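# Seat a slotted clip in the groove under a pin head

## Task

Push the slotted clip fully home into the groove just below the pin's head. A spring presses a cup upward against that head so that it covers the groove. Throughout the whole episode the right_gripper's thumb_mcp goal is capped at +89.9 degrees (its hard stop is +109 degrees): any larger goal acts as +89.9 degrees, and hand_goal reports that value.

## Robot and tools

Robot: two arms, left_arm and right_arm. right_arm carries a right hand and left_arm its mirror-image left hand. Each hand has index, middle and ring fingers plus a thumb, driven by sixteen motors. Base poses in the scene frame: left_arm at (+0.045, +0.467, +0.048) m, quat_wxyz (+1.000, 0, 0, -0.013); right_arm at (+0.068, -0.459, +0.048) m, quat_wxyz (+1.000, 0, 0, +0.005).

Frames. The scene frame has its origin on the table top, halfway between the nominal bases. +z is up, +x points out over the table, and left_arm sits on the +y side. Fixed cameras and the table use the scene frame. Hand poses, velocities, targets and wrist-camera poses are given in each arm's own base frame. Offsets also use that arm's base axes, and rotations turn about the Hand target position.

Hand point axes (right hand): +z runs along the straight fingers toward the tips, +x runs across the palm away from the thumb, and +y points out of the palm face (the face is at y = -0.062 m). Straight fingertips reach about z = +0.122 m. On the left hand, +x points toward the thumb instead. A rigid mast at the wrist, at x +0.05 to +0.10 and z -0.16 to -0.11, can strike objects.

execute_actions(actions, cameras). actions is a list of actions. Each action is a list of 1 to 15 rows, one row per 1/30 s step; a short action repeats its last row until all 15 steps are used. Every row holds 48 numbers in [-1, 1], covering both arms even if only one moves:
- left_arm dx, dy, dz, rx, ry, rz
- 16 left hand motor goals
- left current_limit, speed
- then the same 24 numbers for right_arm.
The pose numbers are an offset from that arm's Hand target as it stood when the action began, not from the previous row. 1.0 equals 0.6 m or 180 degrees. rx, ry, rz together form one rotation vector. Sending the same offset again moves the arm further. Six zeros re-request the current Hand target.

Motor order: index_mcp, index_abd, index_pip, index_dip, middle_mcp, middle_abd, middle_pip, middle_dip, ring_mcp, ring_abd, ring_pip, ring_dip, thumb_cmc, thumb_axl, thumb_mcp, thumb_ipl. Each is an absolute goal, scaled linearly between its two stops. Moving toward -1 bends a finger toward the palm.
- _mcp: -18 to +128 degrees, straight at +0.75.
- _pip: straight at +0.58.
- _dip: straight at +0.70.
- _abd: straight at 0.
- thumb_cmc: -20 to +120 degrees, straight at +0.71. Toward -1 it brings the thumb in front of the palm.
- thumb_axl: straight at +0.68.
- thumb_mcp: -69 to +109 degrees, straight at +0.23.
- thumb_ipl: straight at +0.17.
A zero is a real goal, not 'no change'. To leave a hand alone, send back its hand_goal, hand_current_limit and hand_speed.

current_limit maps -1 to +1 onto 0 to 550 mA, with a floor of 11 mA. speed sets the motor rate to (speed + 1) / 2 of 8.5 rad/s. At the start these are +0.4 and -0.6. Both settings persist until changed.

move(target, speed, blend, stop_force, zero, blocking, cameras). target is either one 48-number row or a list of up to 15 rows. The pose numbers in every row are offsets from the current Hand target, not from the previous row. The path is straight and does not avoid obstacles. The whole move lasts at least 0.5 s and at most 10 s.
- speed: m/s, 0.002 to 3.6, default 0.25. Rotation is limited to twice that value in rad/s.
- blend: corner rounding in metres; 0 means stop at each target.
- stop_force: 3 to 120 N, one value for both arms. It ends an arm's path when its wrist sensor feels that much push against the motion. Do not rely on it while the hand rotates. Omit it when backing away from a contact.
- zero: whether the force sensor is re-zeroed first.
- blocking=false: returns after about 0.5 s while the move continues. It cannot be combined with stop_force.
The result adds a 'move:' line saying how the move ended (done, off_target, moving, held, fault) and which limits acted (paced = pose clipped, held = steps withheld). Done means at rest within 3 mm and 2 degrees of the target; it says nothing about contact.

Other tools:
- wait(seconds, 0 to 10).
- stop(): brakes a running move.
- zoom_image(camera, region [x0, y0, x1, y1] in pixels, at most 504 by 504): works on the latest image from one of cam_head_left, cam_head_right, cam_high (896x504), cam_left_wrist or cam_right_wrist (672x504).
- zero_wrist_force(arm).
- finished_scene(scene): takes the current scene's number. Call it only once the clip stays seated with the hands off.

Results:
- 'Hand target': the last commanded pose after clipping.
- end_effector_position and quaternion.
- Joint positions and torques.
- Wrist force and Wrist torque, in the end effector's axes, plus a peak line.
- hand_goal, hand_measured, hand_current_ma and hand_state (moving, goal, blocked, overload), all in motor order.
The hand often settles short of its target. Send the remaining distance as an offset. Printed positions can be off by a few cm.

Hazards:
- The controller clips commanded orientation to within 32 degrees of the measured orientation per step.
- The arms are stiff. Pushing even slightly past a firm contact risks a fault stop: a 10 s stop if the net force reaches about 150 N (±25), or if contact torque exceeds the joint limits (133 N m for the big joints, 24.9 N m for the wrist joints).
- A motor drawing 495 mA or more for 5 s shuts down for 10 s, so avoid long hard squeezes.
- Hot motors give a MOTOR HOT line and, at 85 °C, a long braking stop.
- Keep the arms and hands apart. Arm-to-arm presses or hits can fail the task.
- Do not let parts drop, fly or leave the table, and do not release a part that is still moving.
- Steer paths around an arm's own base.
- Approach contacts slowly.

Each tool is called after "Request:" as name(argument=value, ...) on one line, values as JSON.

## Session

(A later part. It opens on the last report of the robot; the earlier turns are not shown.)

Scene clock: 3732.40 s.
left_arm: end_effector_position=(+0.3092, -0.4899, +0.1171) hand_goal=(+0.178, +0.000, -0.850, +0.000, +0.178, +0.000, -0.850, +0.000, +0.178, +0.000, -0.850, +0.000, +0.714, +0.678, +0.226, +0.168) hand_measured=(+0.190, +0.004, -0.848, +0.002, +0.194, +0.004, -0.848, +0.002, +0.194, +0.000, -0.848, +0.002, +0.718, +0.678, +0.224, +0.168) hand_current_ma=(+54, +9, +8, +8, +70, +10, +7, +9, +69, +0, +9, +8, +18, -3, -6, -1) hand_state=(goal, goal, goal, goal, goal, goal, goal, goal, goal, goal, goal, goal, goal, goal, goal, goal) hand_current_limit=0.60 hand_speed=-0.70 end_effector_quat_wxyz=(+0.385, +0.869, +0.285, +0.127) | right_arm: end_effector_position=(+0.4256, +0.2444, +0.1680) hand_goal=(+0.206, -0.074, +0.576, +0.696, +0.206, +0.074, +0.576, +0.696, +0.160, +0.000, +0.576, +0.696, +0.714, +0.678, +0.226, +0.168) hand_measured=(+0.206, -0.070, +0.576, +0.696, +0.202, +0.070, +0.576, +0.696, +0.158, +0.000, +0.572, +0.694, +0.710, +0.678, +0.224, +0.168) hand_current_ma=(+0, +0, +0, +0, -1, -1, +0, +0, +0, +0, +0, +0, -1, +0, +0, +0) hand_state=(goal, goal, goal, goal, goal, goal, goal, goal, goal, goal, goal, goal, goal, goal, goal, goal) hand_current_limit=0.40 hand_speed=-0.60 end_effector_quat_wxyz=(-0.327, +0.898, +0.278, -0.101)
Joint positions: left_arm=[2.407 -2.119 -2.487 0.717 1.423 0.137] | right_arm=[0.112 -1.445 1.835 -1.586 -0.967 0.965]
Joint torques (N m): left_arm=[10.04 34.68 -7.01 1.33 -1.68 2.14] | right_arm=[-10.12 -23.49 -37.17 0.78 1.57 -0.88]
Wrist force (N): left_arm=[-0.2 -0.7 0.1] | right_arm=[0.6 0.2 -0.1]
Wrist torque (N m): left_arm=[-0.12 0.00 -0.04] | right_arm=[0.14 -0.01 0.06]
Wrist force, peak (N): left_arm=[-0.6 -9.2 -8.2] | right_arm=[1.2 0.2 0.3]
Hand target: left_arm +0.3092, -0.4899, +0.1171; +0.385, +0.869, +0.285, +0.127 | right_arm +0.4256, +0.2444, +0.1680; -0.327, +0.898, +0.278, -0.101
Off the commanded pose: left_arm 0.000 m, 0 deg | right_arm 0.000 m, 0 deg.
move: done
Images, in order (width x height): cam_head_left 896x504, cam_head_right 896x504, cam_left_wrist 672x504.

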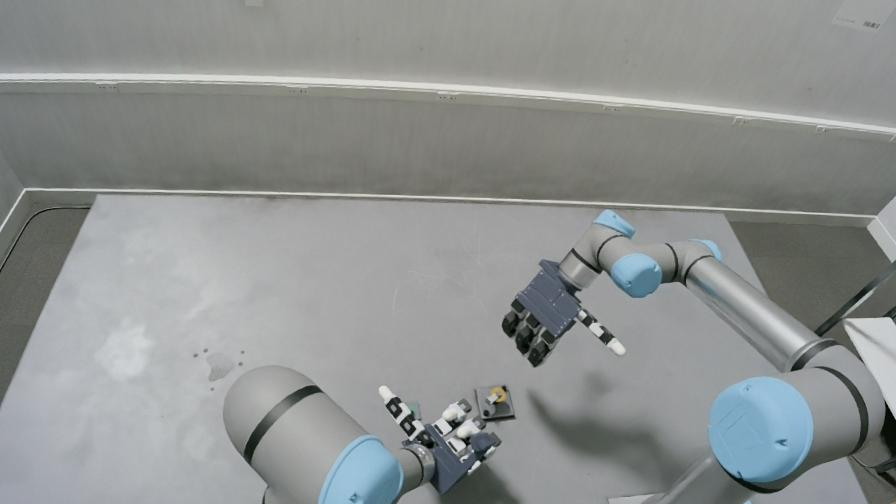

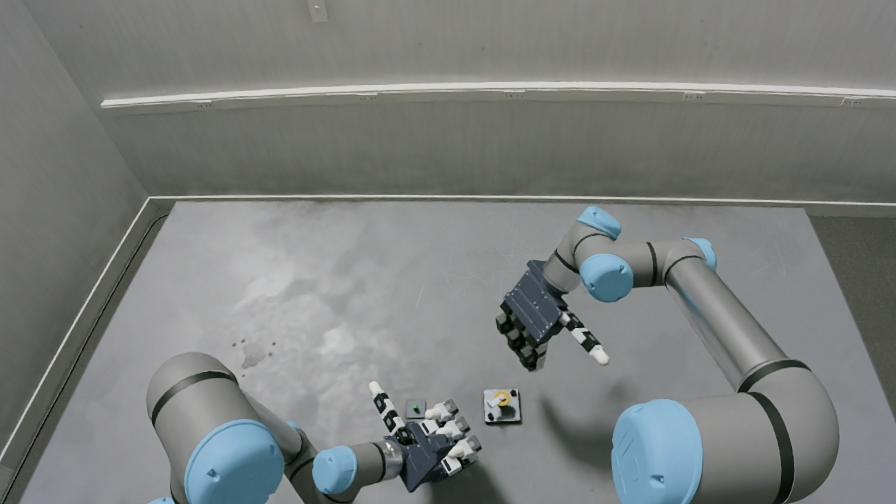

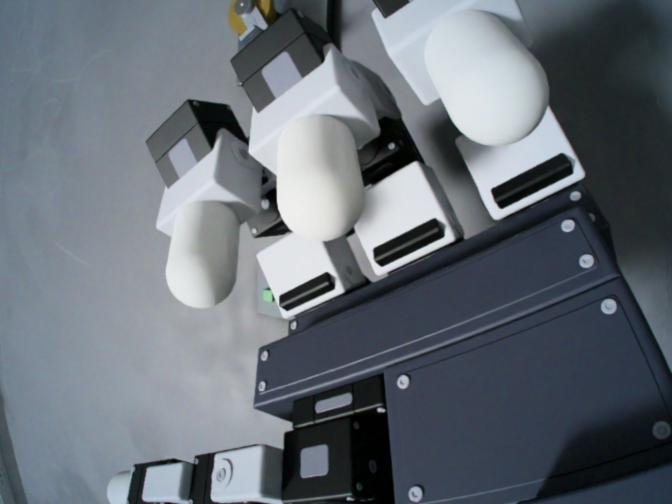

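Request:
finished_scene(scene=1)

The scene is finished: the task was done.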